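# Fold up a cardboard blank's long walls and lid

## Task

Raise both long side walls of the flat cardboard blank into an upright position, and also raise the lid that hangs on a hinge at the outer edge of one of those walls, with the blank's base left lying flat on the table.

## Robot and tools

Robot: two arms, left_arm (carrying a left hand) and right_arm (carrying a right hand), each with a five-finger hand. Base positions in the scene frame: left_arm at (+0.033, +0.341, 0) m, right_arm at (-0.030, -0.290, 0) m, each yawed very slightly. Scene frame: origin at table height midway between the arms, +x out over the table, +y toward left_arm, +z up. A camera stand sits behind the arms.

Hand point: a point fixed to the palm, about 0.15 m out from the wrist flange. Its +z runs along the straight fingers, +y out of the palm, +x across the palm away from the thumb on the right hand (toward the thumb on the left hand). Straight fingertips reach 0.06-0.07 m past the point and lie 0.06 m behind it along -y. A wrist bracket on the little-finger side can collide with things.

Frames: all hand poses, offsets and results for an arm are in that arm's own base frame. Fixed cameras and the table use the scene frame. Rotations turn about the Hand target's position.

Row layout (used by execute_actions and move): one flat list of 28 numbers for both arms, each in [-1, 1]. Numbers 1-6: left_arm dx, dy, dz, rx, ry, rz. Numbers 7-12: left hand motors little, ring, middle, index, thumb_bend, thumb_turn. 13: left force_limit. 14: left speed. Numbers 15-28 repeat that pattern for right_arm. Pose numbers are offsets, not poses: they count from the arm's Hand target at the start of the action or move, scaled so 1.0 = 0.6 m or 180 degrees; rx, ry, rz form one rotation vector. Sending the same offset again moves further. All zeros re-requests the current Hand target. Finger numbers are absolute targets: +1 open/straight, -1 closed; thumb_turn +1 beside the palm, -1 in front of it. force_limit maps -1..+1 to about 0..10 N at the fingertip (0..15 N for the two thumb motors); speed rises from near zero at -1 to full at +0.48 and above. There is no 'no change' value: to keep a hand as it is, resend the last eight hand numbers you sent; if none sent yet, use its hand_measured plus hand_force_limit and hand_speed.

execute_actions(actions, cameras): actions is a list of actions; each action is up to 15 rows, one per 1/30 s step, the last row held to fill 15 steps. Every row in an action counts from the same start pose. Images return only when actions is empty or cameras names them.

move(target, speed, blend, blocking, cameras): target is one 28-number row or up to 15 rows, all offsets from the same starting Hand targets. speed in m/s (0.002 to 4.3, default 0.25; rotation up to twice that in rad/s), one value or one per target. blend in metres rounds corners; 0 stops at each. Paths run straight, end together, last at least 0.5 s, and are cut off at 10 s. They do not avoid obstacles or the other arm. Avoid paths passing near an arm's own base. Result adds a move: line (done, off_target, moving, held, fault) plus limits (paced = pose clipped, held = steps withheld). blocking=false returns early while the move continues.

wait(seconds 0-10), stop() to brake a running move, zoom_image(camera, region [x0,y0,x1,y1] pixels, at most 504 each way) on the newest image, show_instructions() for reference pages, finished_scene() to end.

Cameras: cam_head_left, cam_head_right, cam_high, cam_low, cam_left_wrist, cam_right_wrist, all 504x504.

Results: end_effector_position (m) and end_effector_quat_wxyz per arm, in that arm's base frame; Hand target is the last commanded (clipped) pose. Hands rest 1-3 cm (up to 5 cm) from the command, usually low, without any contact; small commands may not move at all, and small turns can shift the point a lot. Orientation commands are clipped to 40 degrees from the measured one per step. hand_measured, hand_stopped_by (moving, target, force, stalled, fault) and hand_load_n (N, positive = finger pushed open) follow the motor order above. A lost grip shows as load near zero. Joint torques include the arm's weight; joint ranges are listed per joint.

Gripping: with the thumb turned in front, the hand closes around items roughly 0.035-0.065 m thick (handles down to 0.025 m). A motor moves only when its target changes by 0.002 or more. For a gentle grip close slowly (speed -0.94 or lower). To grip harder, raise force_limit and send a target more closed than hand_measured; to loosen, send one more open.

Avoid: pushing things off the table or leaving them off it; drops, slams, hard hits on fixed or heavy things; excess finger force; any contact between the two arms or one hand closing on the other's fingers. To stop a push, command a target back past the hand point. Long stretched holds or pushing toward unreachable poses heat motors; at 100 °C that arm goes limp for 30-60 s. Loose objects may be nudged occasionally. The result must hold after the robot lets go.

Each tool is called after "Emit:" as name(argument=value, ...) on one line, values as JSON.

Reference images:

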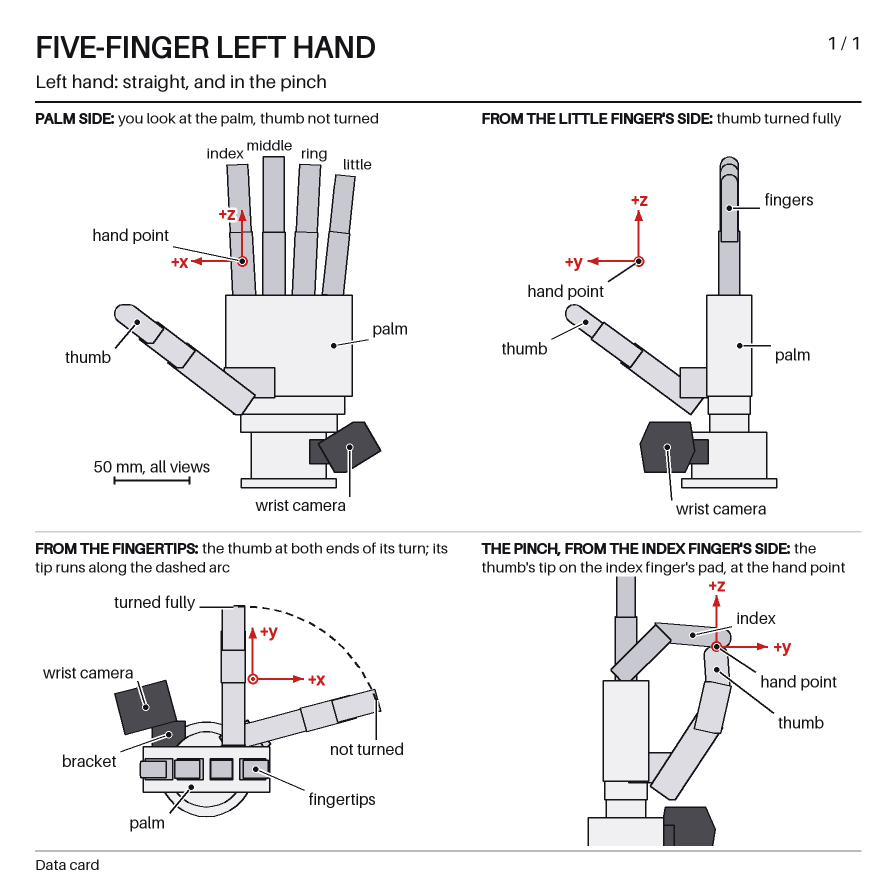

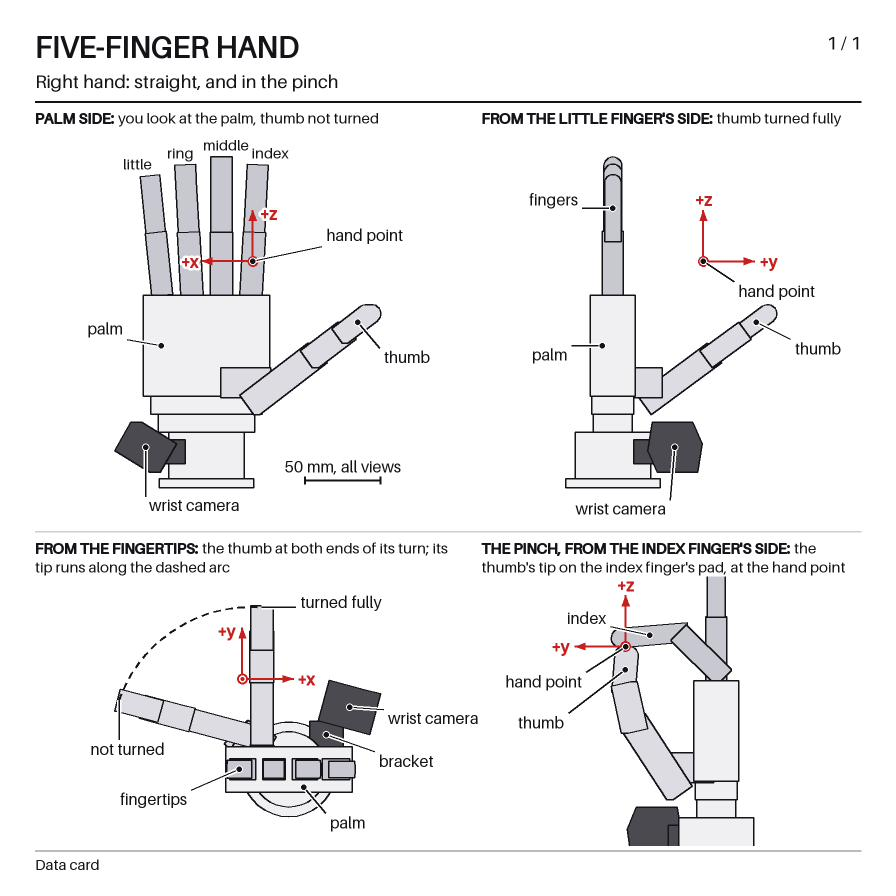

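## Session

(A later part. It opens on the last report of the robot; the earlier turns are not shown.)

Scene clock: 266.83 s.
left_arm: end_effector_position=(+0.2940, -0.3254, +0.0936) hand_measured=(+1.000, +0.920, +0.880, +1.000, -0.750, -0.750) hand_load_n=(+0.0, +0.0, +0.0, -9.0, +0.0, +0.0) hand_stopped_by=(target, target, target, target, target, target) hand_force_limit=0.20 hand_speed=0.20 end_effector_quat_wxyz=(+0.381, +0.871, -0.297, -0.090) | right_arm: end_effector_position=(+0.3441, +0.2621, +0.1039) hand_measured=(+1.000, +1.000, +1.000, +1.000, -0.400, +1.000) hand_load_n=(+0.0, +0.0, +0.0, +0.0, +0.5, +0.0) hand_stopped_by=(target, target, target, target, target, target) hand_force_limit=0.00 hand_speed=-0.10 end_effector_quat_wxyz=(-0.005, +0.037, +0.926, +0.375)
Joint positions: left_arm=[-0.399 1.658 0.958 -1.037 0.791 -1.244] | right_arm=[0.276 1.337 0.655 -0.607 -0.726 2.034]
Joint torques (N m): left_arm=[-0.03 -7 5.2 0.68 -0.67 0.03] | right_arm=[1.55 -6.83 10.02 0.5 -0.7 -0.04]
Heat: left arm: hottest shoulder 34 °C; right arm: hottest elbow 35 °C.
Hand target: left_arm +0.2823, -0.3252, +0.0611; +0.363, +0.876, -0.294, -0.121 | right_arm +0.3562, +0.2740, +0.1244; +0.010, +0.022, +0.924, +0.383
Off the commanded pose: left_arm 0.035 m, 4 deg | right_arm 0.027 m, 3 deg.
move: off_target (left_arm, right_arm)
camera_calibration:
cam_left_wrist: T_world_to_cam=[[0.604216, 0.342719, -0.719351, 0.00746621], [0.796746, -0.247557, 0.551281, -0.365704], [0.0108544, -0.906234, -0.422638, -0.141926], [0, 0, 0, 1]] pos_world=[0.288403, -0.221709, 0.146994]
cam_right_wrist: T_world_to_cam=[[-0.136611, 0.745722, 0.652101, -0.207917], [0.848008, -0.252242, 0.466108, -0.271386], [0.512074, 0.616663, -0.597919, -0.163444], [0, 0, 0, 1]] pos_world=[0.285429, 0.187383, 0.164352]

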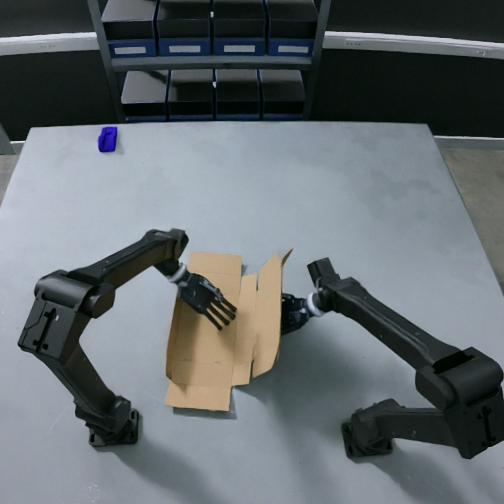

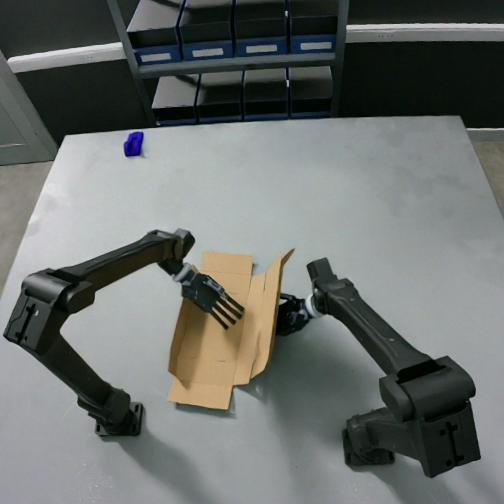

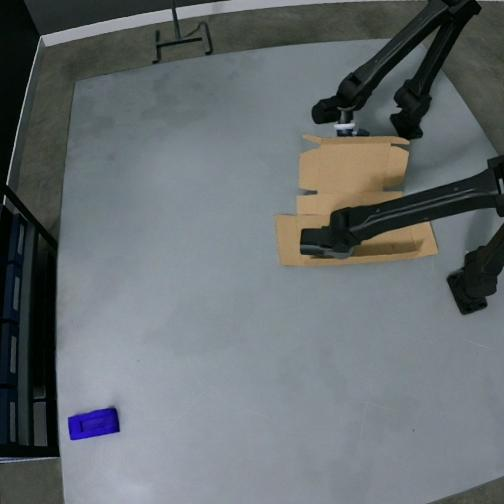

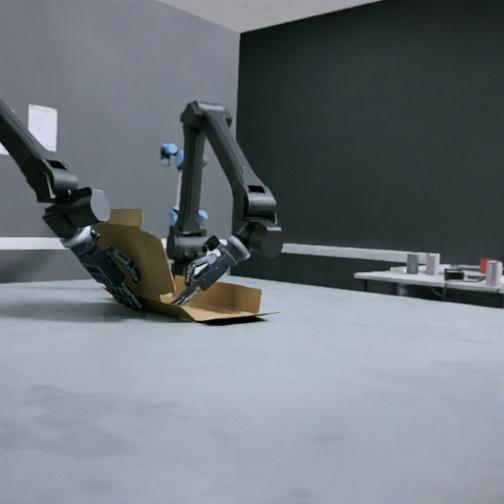

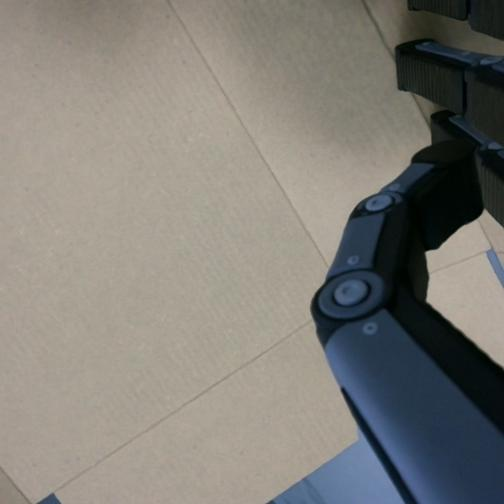

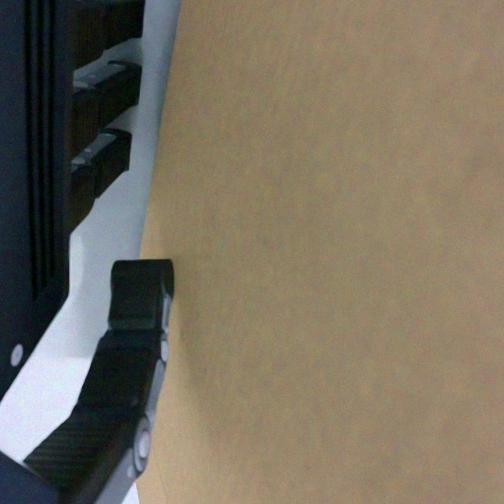

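Emit:
move(target=[[0, 0, 0, 0, 0, 0, 1, 0.92, 0.88, 1, -0.75, -0.75, 0.2, 0.2, 0.006, 0.018, 0.051, 0, 0, 0, 1, 1, 1, 1, -0.4, 1, 0, -0.1], [0, 0, 0, 0, 0, 0, 1, 0.92, 0.88, 1, -0.75, -0.75, 0.2, 0.2, 0.01, 0.047, 0.068, 0, 0, 0, 1, 1, 1, 1, -0.4, 1, 0, -0.1]], speed=[0.06, 0.06], blend=[0.005, 0], cameras=["all"])

Emit:
zoom_image(camera="cam_low", region=[50, 200, 250, 350])

Emit:
zoom_image(camera="cam_head_left", region=[160, 225, 360, 425])

Scene clock: 268.90 s.
left_arm: end_effector_position=(+0.2940, -0.3254, +0.0936) hand_measured=(+1.000, +0.920, +0.880, +1.000, -0.750, -0.750) hand_load_n=(+0.0, +0.0, +0.0, -8.5, +0.0, +0.0) hand_stopped_by=(target, target, target, target, target, target) hand_force_limit=0.20 hand_speed=0.20 end_effector_quat_wxyz=(+0.381, +0.871, -0.297, -0.090) | right_arm: end_effector_position=(+0.3449, +0.2822, +0.1329) hand_measured=(+1.000, +1.000, +1.000, +1.000, -0.400, +1.000) hand_load_n=(+0.0, +0.0, +0.5, +0.5, -0.5, +0.0) hand_stopped_by=(target, target, target, target, target, target) hand_force_limit=0.00 hand_speed=-0.10 end_effector_quat_wxyz=(-0.015, +0.039, +0.930, +0.365)
Joint positions: left_arm=[-0.399 1.658 0.958 -1.037 0.791 -1.244] | right_arm=[0.338 1.295 0.724 -0.7 -0.696 2.101]
Joint torques (N m): left_arm=[0.15 -7 5.24 0.7 -0.68 0.04] | right_arm=[2.02 -6.48 12.07 0.96 -1.1 -0.04]
Heat: left arm: hottest shoulder 34 °C; right arm: hottest elbow 35 °C.
Hand target: left_arm +0.2823, -0.3252, +0.0611; +0.363, +0.876, -0.294, -0.121 | right_arm +0.3621, +0.3023, +0.1652; +0.010, +0.022, +0.924, +0.383
Off the commanded pose: left_arm 0.035 m, 4 deg | right_arm 0.042 m, 4 deg.
joint sent to its limit (right arm) — joint 6 (wrist roll), upper limit. The joint targets still meet the commanded pose.
move: off_target (left_arm, right_arm)
camera_calibration:
cam_left_wrist: T_world_to_cam=[[0.604216, 0.342719, -0.719351, 0.00746621], [0.796746, -0.247557, 0.551281, -0.365704], [0.0108544, -0.906234, -0.422638, -0.141926], [0, 0, 0, 1]] pos_world=[0.288403, -0.221709, 0.146994]
cam_right_wrist: T_world_to_cam=[[-0.126662, 0.759127, 0.6385, -0.247175], [0.858578, -0.238471, 0.453844, -0.286338], [0.496789, 0.605687, -0.621565, -0.147384], [0, 0, 0, 1]] pos_world=[0.287754, 0.208623, 0.196166]

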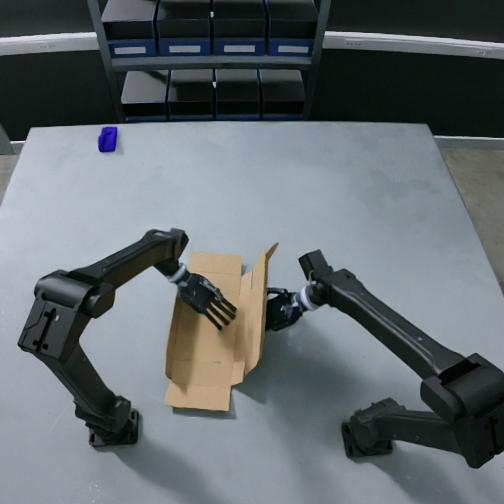

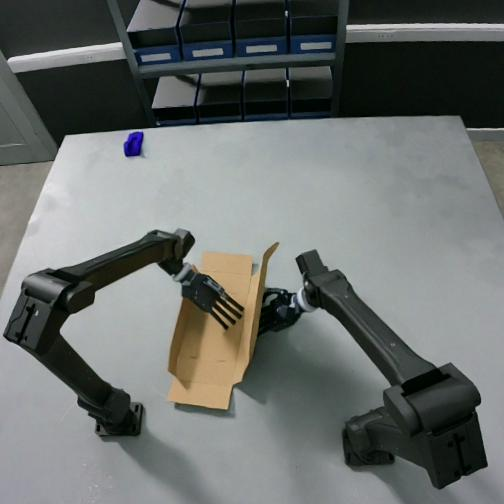

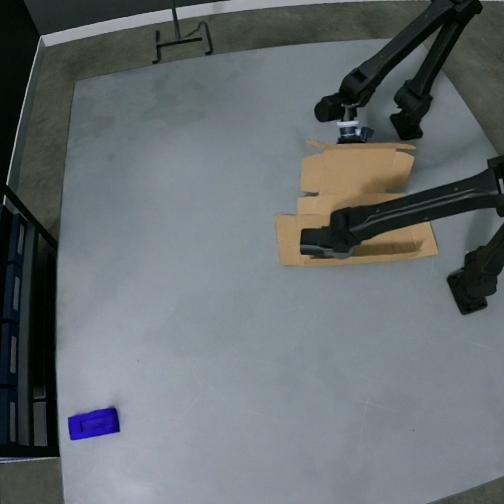

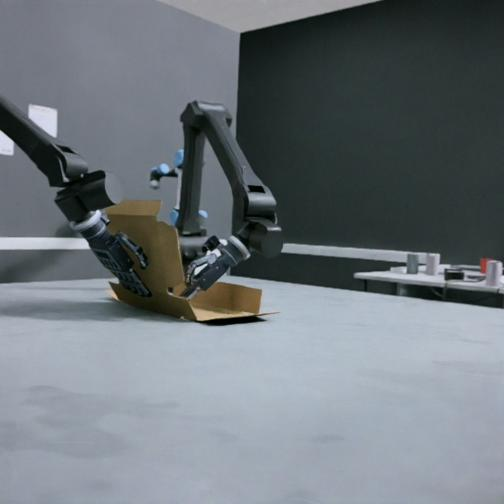

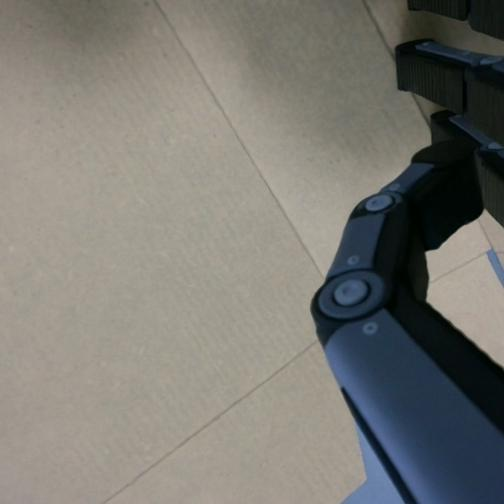

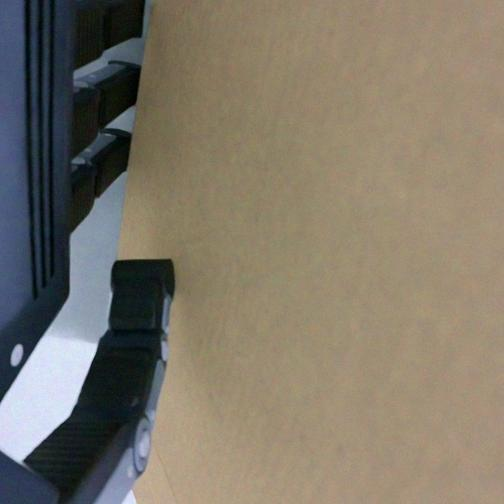

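Scaled by 2.520 from the camera's 504x504 image, which has a finer 720x720 frame.

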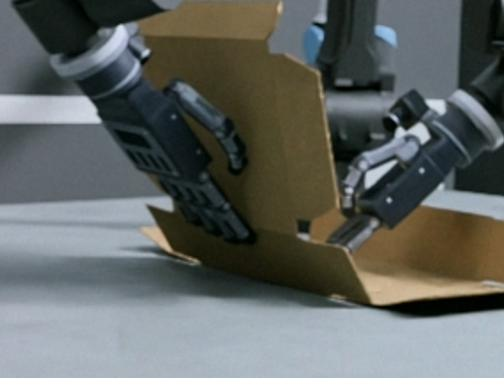

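Scaled by 2.520 from the camera's 504x504 image, which has a finer 720x720 frame.

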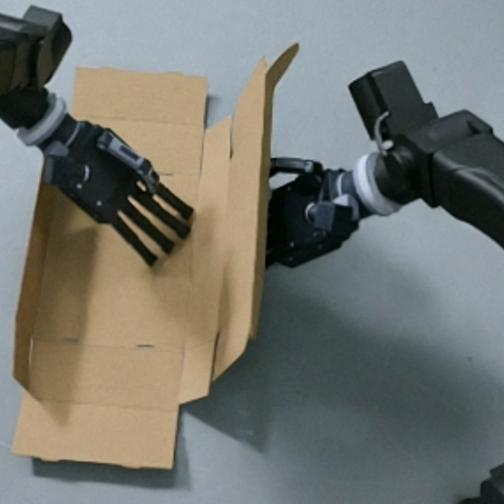

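Emit:
move(target=[[0, 0, 0, 0, 0, 0, 1, 0.92, 0.88, 1, -0.75, -0.75, 0.2, 0.2, 0.003, 0.026, 0.011, 0, 0, 0.03, 1, 1, 1, 1, -0.4, 1, 0, -0.1], [0, 0, 0, 0, 0, 0, 1, 0.92, 0.88, 1, -0.75, -0.75, 0.2, 0.2, 0.0065, 0.053, 0.011, 0, 0, 0.05, 1, 1, 1, 1, -0.4, 1, 0, -0.1]], speed=[0.06, 0.06], blend=[0.005, 0], cameras=["all"])

Emit:
zoom_image(camera="cam_low", region=[50, 200, 250, 350])

Emit:
zoom_image(camera="cam_head_left", region=[160, 225, 360, 425])

Scene clock: 271.80 s.
left_arm: end_effector_position=(+0.2941, -0.3253, +0.0934) hand_measured=(+1.000, +0.920, +0.880, +1.000, -0.750, -0.750) hand_load_n=(+0.0, +0.0, +0.5, -8.0, +0.0, +0.0) hand_stopped_by=(target, target, target, target, target, target) hand_force_limit=0.20 hand_speed=0.20 end_effector_quat_wxyz=(+0.380, +0.871, -0.297, -0.090) | right_arm: end_effector_position=(+0.3505, +0.3095, +0.1434) hand_measured=(+1.000, +1.000, +1.000, +1.000, -0.400, +1.000) hand_load_n=(+0.0, +0.0, +0.0, +0.5, +0.0, +0.0) hand_stopped_by=(target, target, target, target, target, target) hand_force_limit=0.00 hand_speed=-0.10 end_effector_quat_wxyz=(-0.046, -0.011, +0.930, +0.364)
Joint positions: left_arm=[-0.399 1.658 0.958 -1.037 0.79 -1.244] | right_arm=[0.375 1.385 0.846 -0.815 -0.726 2.004]
Joint torques (N m): left_arm=[0.09 -7.12 5.22 0.68 -0.64 0.04] | right_arm=[2.32 -6.48 12.31 1.21 -1.21 -0.39]
Heat: left arm: hottest shoulder 34 °C; right arm: hottest elbow 35 °C.
Hand target: left_arm +0.2823, -0.3252, +0.0611; +0.363, +0.876, -0.294, -0.121 | right_arm +0.3661, +0.3340, +0.1718; -0.020, -0.050, +0.922, +0.382
Off the commanded pose: left_arm 0.034 m, 4 deg | right_arm 0.041 m, 6 deg.
move: off_target (left_arm, right_arm)
camera_calibration:
cam_left_wrist: T_world_to_cam=[[0.604499, 0.343179, -0.718894, 0.00734916], [0.796532, -0.248099, 0.551348, -0.365719], [0.010854, -0.905911, -0.423328, -0.141794], [0, 0, 0, 1]] pos_world=[0.288404, -0.221709, 0.146896]
cam_right_wrist: T_world_to_cam=[[-0.199885, 0.738598, 0.643831, -0.24269], [0.890067, -0.13786, 0.434484, -0.328897], [0.409668, 0.659899, -0.629846, -0.145126], [0, 0, 0, 1]] pos_world=[0.303684, 0.229678, 0.207745]

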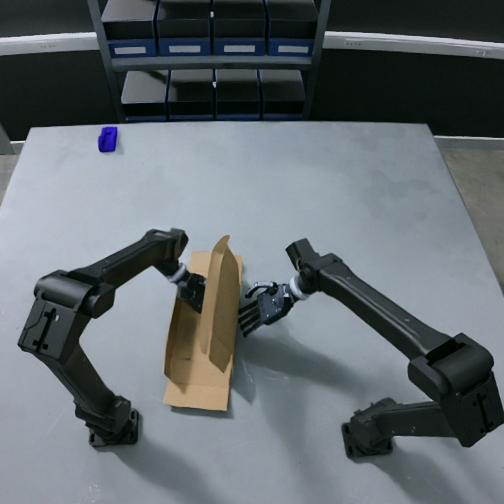

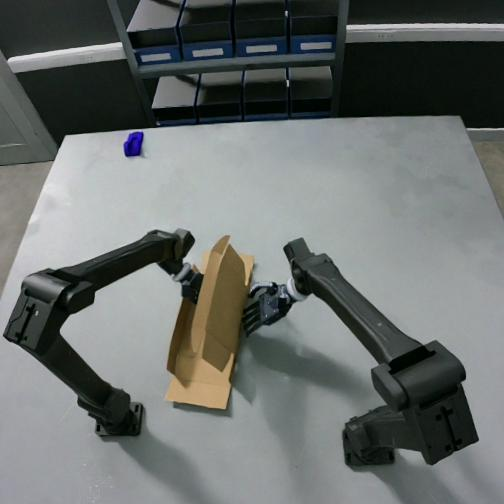

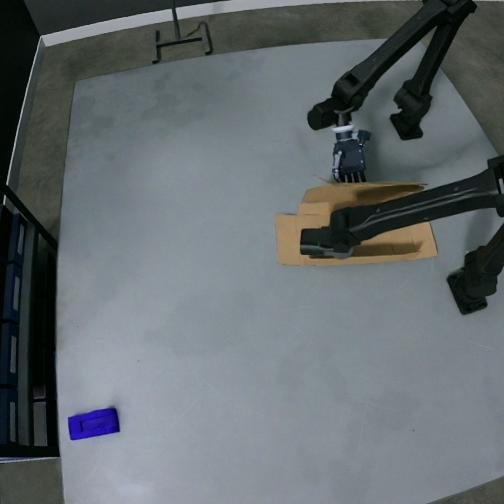

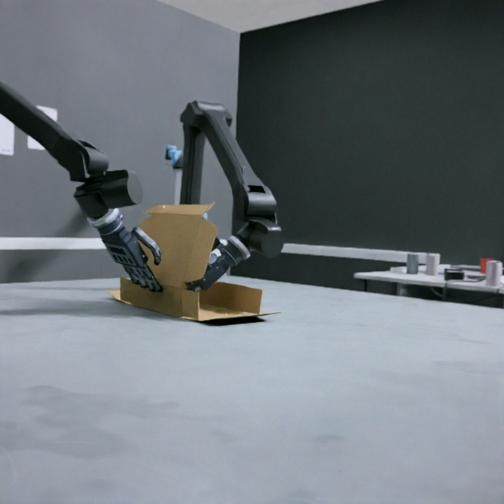

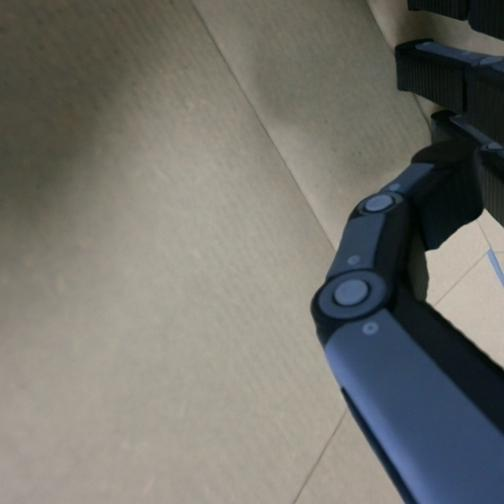

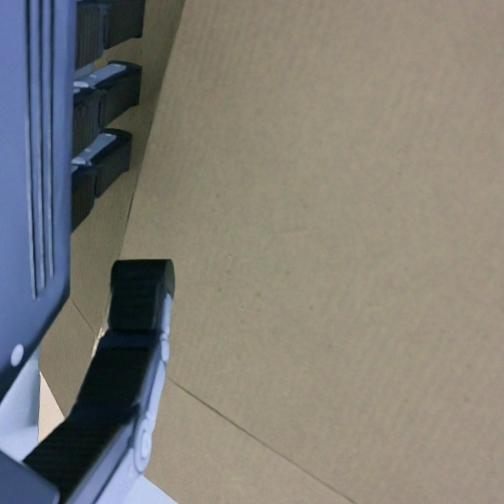

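Scaled by 2.520 from the camera's 504x504 image, which has a finer 720x720 frame.

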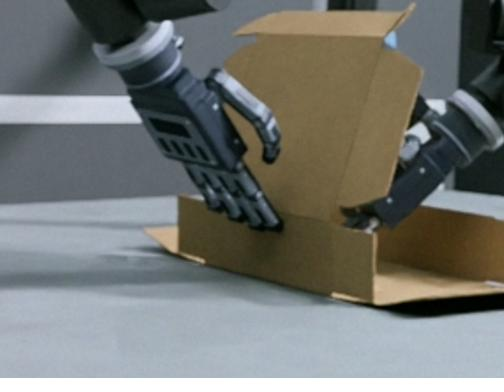

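Scaled by 2.520 from the camera's 504x504 image, which has a finer 720x720 frame.

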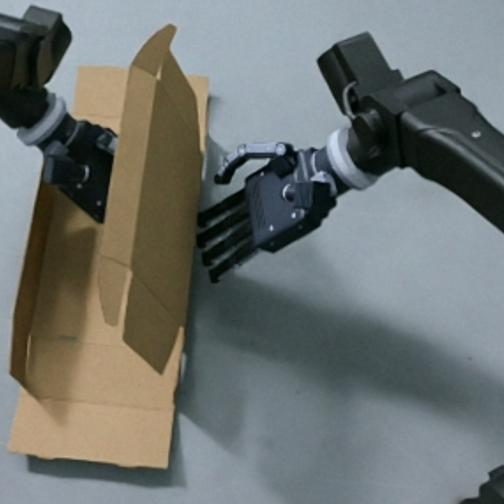

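Emit:
move(target=[[0, 0, 0, 0, 0, 0, 1, 0.92, 0.88, 1, -0.75, -0.75, 0.2, 0.2, 0.003, 0.03, -0.012, 0, 0, 0, 1, 1, 1, 1, -0.4, 1, 0, -0.1], [0, 0, 0, 0, 0, 0, 1, 0.92, 0.88, 1, -0.75, -0.75, 0.2, 0.2, 0.003, 0.055, -0.023, 0, 0, 0, 1, 1, 1, 1, -0.4, 1, 0, -0.1]], speed=[0.06, 0.06], blend=[0.005, 0], cameras=["all"])

Emit:
zoom_image(camera="cam_low", region=[50, 200, 250, 350])

Emit:
zoom_image(camera="cam_head_left", region=[160, 225, 360, 425])

Scene clock: 273.90 s.
left_arm: end_effector_position=(+0.2941, -0.3250, +0.0929) hand_measured=(+1.000, +0.920, +0.880, +1.000, -0.750, -0.750) hand_load_n=(-1.5, +0.0, +3.0, -10.5, -1.0, -0.5) hand_stopped_by=(target, target, target, target, target, target) hand_force_limit=0.20 hand_speed=0.20 end_effector_quat_wxyz=(+0.379, +0.872, -0.297, -0.090) | right_arm: end_effector_position=(+0.3540, +0.3340, +0.1386) hand_measured=(+1.000, +1.000, +1.000, +1.000, -0.400, +1.000) hand_load_n=(+0.0, +0.0, +0.0, +0.5, +0.0, +0.0) hand_stopped_by=(target, target, target, target, target, target) hand_force_limit=0.00 hand_speed=-0.10 end_effector_quat_wxyz=(-0.043, -0.015, +0.930, +0.364)
Joint positions: left_arm=[-0.399 1.658 0.958 -1.037 0.787 -1.244] | right_arm=[0.432 1.418 0.861 -0.745 -0.71 2.07]
Joint torques (N m): left_arm=[0.15 -7 5.2 0.68 -0.53 0.04] | right_arm=[3.78 -5.77 11.67 2.67 -0.99 -0.08]
Heat: left arm: hottest shoulder 34 °C; right arm: hottest elbow 36 °C.
Hand target: left_arm +0.2823, -0.3252, +0.0610; +0.363, +0.876, -0.294, -0.121 | right_arm +0.3680, +0.3670, +0.1580; -0.020, -0.050, +0.922, +0.382
Off the commanded pose: left_arm 0.034 m, 4 deg | right_arm 0.041 m, 5 deg.
move: off_target (left_arm, right_arm)
camera_calibration:
cam_left_wrist: T_world_to_cam=[[0.605446, 0.344844, -0.717299, 0.00693343], [0.795813, -0.250016, 0.55152, -0.365754], [0.0108526, -0.904751, -0.425802, -0.141115], [0, 0, 0, 1]] pos_world=[0.288405, -0.221509, 0.146607]
cam_right_wrist: T_world_to_cam=[[-0.20879, 0.737495, 0.642267, -0.253223], [0.886971, -0.133829, 0.44201, -0.327884], [0.411934, 0.66196, -0.626195, -0.167855], [0, 0, 0, 1]] pos_world=[0.307098, 0.253984, 0.202455]

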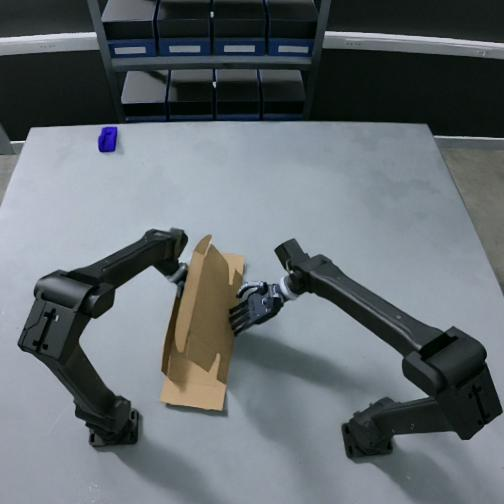

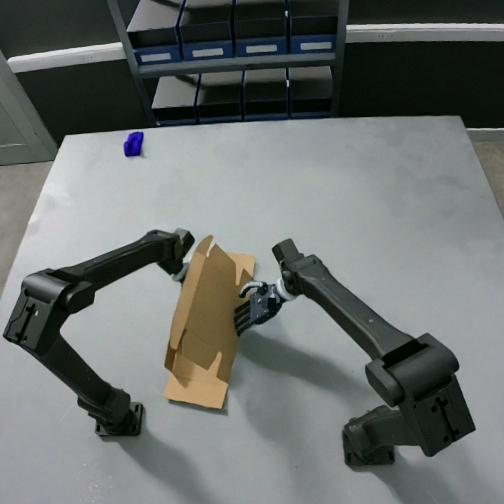

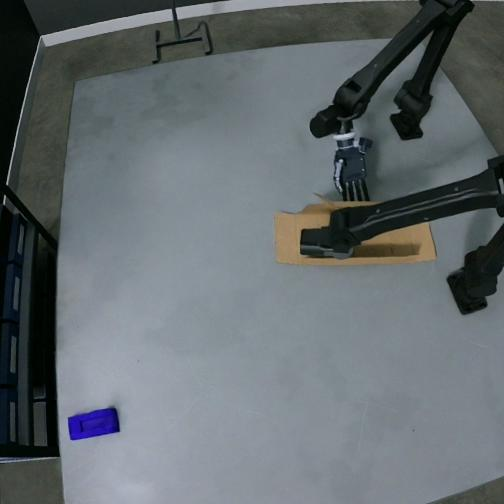

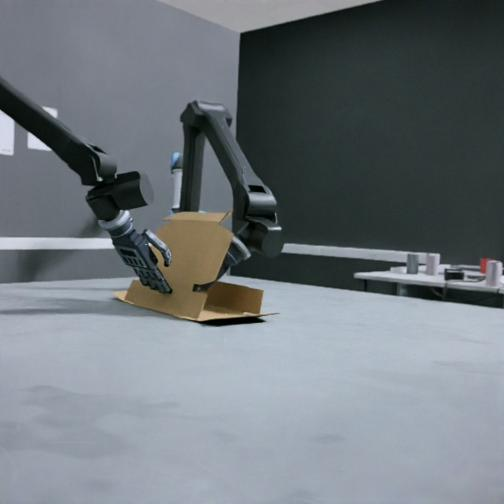

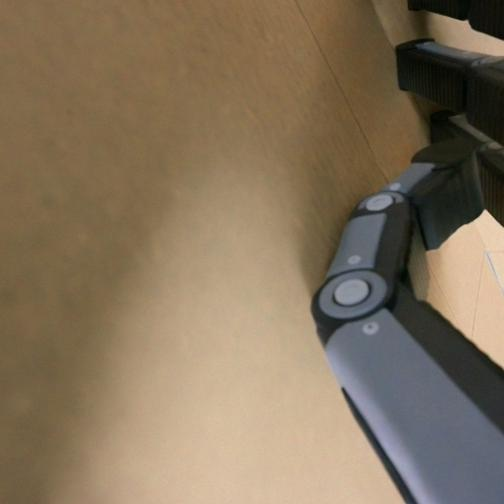

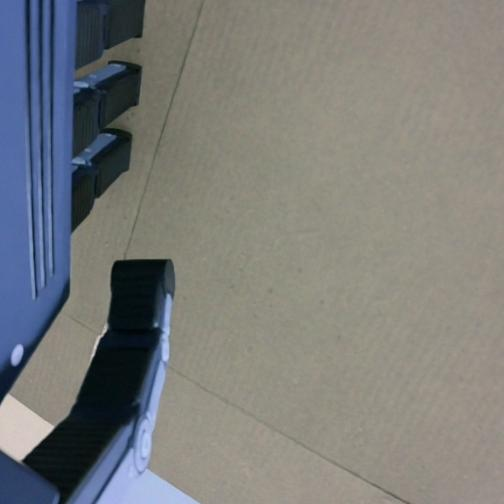

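Scaled by 2.520 from the camera's 504x504 image, which has a finer 720x720 frame.

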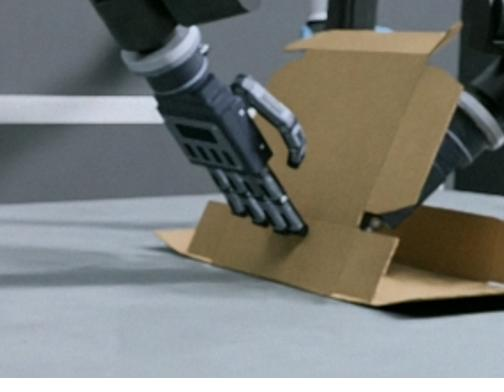

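Scaled by 2.520 from the camera's 504x504 image, which has a finer 720x720 frame.

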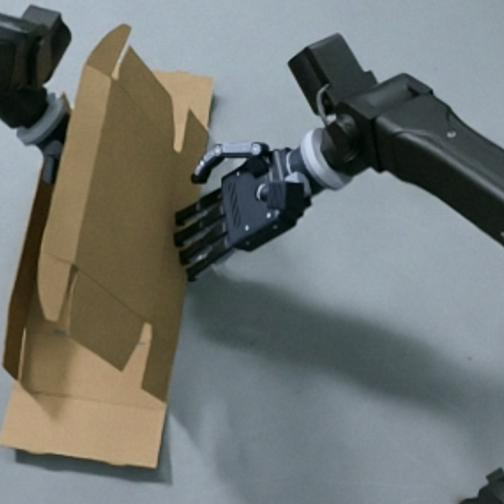

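Emit:
move(target=[[0, 0, 0, 0, 0, 0, 1, 0.92, 0.88, 1, -0.75, -0.75, 0.2, 0.2, 0, -0.06, 0, 0, 0, 0, 1, 1, 1, 1, -0.4, 1, 0, -0.1], [0, 0, 0, 0, 0, 0, 1, 0.92, 0.88, 1, -0.75, -0.75, 0.2, 0.2, 0, -0.16, 0, 0, 0, 0, 1, 1, 1, 1, -0.4, 1, 0, -0.1]], speed=[0.08, 0.1], blend=[0.005, 0], cameras=["all"])

Emit:
zoom_image(camera="cam_low", region=[50, 200, 250, 350])

Emit:
zoom_image(camera="cam_head_left", region=[160, 225, 360, 425])

Scene clock: 276.43 s.
left_arm: end_effector_position=(+0.2941, -0.3251, +0.0932) hand_measured=(+1.000, +0.920, +0.880, +1.000, -0.750, -0.750) hand_load_n=(+0.0, +0.5, +0.0, -8.0, +0.0, +0.0) hand_stopped_by=(target, target, target, target, target, target) hand_force_limit=0.20 hand_speed=0.20 end_effector_quat_wxyz=(+0.380, +0.871, -0.297, -0.090) | right_arm: end_effector_position=(+0.3611, +0.2701, +0.1433) hand_measured=(+1.000, +1.000, +1.000, +1.000, -0.400, +1.000) hand_load_n=(+0.5, +0.0, +0.0, +0.5, +0.0, +0.0) hand_stopped_by=(target, target, target, target, target, target) hand_force_limit=0.00 hand_speed=-0.10 end_effector_quat_wxyz=(-0.035, -0.039, +0.926, +0.375)
Joint positions: left_arm=[-0.399 1.658 0.958 -1.037 0.788 -1.244] | right_arm=[0.251 1.412 0.861 -0.906 -0.765 1.783]
Joint torques (N m): left_arm=[0.03 -7.06 5.26 0.68 -0.58 0.04] | right_arm=[-0.44 -8.41 8.8 0.25 -1.01 -0.25]
Heat: left arm: hottest waist 33 °C; right arm: hottest elbow 35 °C.
Hand target: left_arm +0.2823, -0.3252, +0.0611; +0.363, +0.876, -0.294, -0.121 | right_arm +0.3680, +0.2710, +0.1581; -0.020, -0.050, +0.922, +0.382
Off the commanded pose: left_arm 0.034 m, 4 deg | right_arm 0.016 m, 2 deg.
move: off_target (left_arm, right_arm)
camera_calibration:
cam_left_wrist: T_world_to_cam=[[0.604935, 0.344007, -0.718132, 0.00719236], [0.796201, -0.249027, 0.551407, -0.365762], [0.0108542, -0.905342, -0.424544, -0.141439], [0, 0, 0, 1]] pos_world=[0.288404, -0.221609, 0.146802]
cam_right_wrist: T_world_to_cam=[[-0.256874, 0.711954, 0.653558, -0.184973], [0.877215, -0.112048, 0.46684, -0.350689], [0.405598, 0.69323, -0.595754, -0.136039], [0, 0, 0, 1]] pos_world=[0.315292, 0.186705, 0.20356]

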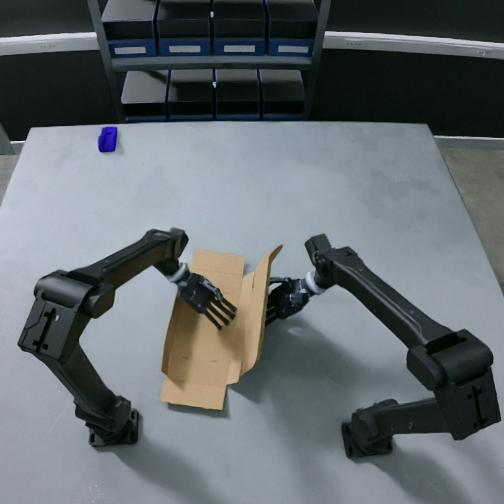

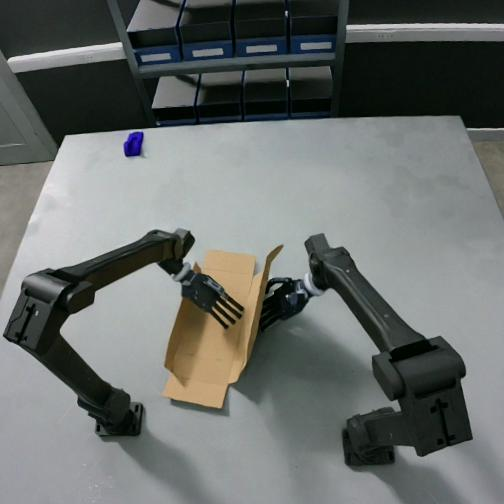

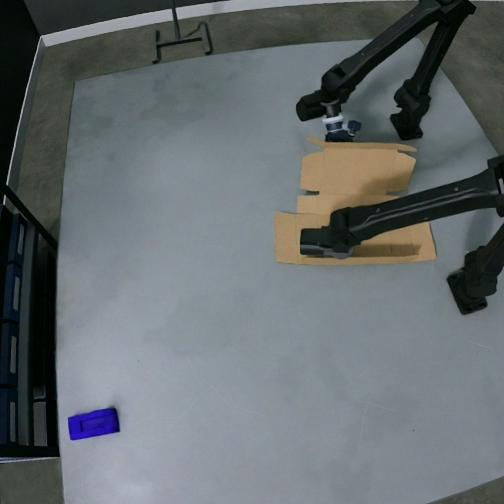

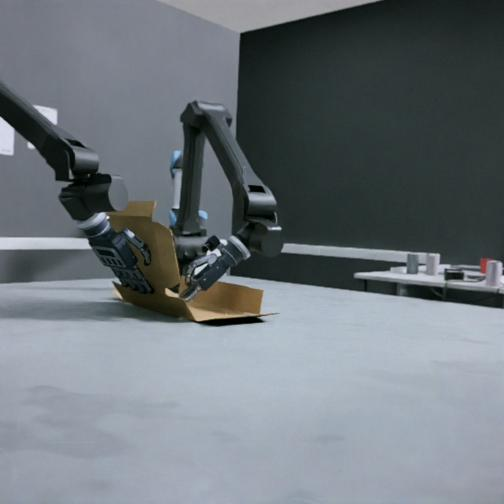

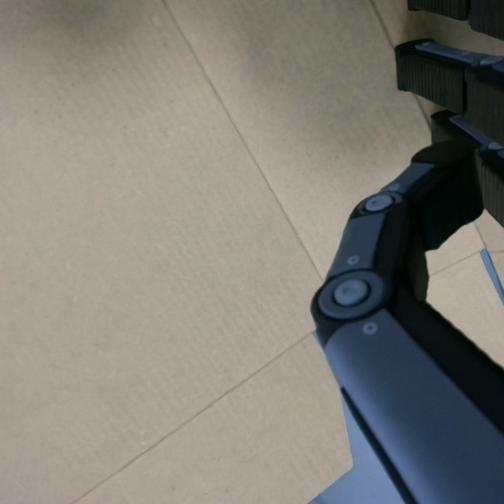

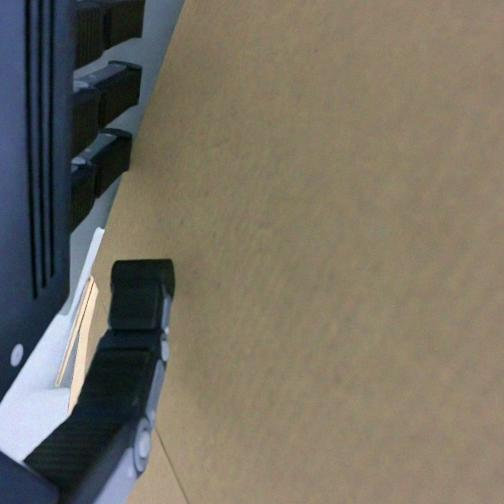

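Scaled by 2.520 from the camera's 504x504 image, which has a finer 720x720 frame.

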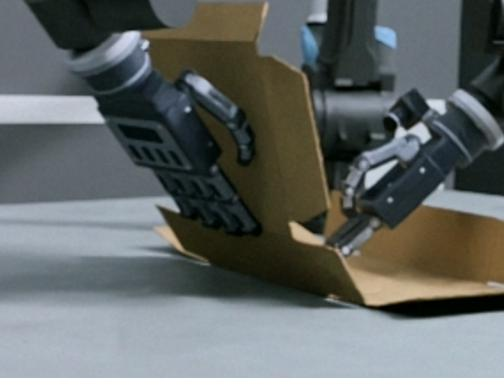

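Scaled by 2.520 from the camera's 504x504 image, which has a finer 720x720 frame.

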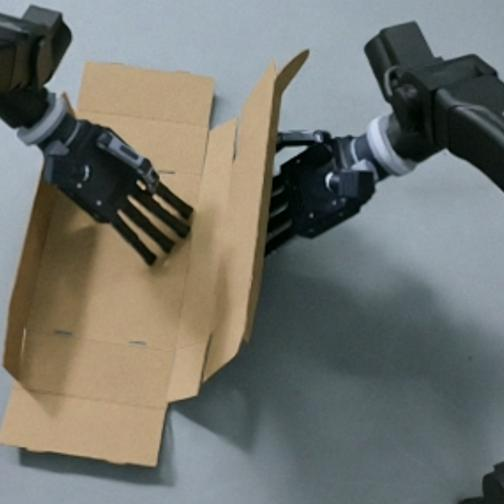

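Emit:
move(target=[[0, 0, 0, 0, 0, 0, 1, 0.92, 0.88, 1, -0.75, -0.75, 0.2, 0.2, 0, -0.03, -0.045, 0, 0, 0, 1, 1, 1, 1, -0.4, 1, 0, -0.1], [0, 0, 0.0, 0, 0, 0, 1, 0.92, 0.88, 1, -0.75, -0.75, 0.2, 0.2, 0, -0.06, -0.07, 0, 0, 0, 1, 1, 1, 1, -0.4, 1, 0, -0.1]], speed=[0.08, 0.1], blend=[0.005, 0], cameras=["cam_low", "cam_head_left", "cam_head_right", "cam_high"])

Emit:
zoom_image(camera="cam_low", region=[50, 200, 250, 350])

Emit:
zoom_image(camera="cam_head_left", region=[160, 225, 360, 425])

Scene clock: 280.37 s.
left_arm: end_effector_position=(+0.2941, -0.3252, +0.0932) hand_measured=(+1.000, +0.920, +0.880, +1.000, -0.750, -0.750) hand_load_n=(+0.0, +0.0, +0.0, -8.0, +0.0, +0.0) hand_stopped_by=(target, target, target, target, target, target) hand_force_limit=0.20 hand_speed=0.20 end_effector_quat_wxyz=(+0.380, +0.871, -0.297, -0.090) | right_arm: end_effector_position=(+0.3672, +0.2371, +0.1189) hand_measured=(+1.000, +1.000, +1.000, +1.000, -0.400, +1.000) hand_load_n=(+0.0, +0.0, +0.0, +0.0, +0.0, +0.0) hand_stopped_by=(target, target, target, target, target, target) hand_force_limit=0.00 hand_speed=-0.10 end_effector_quat_wxyz=(-0.023, -0.047, +0.923, +0.380)
Joint positions: left_arm=[-0.399 1.658 0.958 -1.037 0.789 -1.244] | right_arm=[0.156 1.463 0.831 -0.893 -0.78 1.644]
Joint torques (N m): left_arm=[0.09 -7.12 5.24 0.68 -0.61 0.04] | right_arm=[-0.67 -7.3 6.46 0.79 -0.81 -0.26]
Heat: left arm: hottest waist 33 °C; right arm: hottest elbow 35 °C.
Hand target: left_arm +0.2823, -0.3252, +0.0610; +0.363, +0.876, -0.294, -0.121 | right_arm +0.3679, +0.2351, +0.1160; -0.020, -0.050, +0.922, +0.382
Off the commanded pose: left_arm 0.034 m, 4 deg | right_arm 0.004 m, 1 deg.
move: off_target (left_arm)
Images, in order (width x height): cam_head_left 504x504, cam_head_right 504x504, cam_high 504x504, cam_low 504x504.

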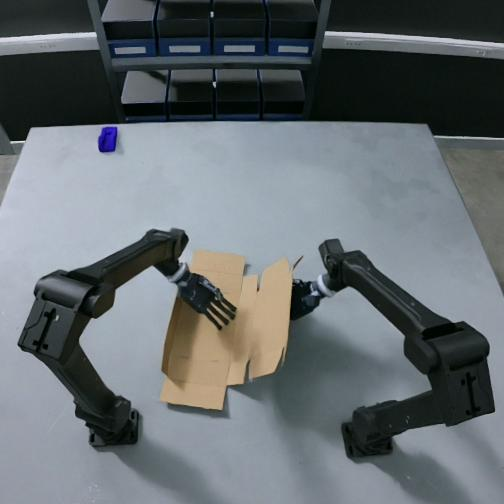

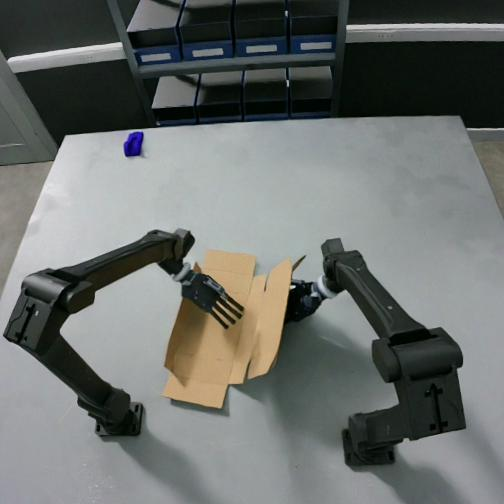

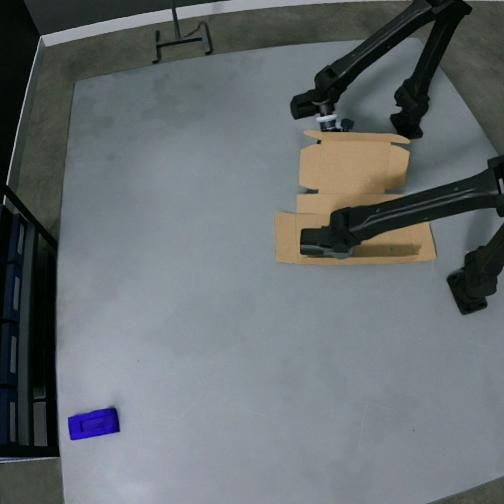

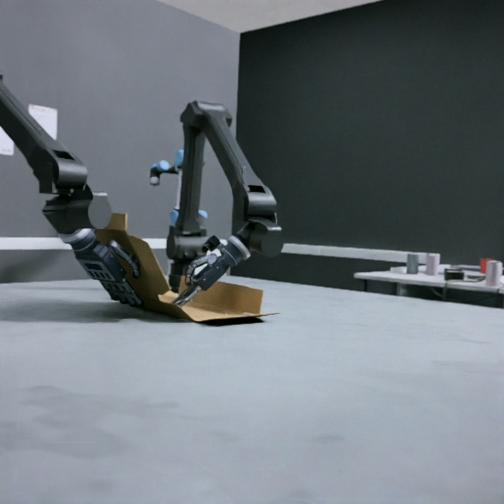

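Scaled by 2.520 from the camera's 504x504 image, which has a finer 720x720 frame.

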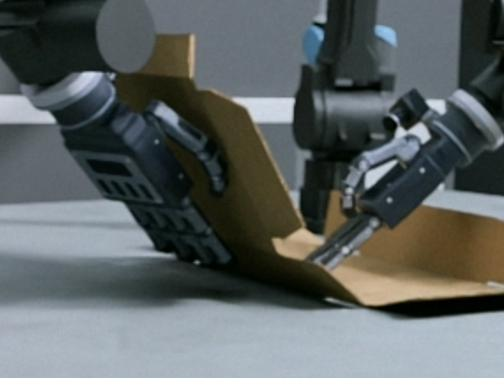

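Scaled by 2.520 from the camera's 504x504 image, which has a finer 720x720 frame.

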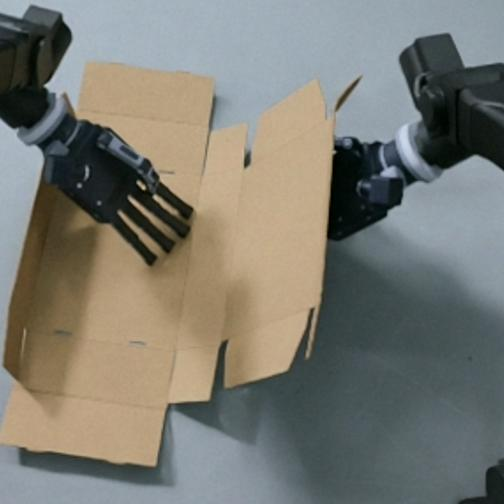

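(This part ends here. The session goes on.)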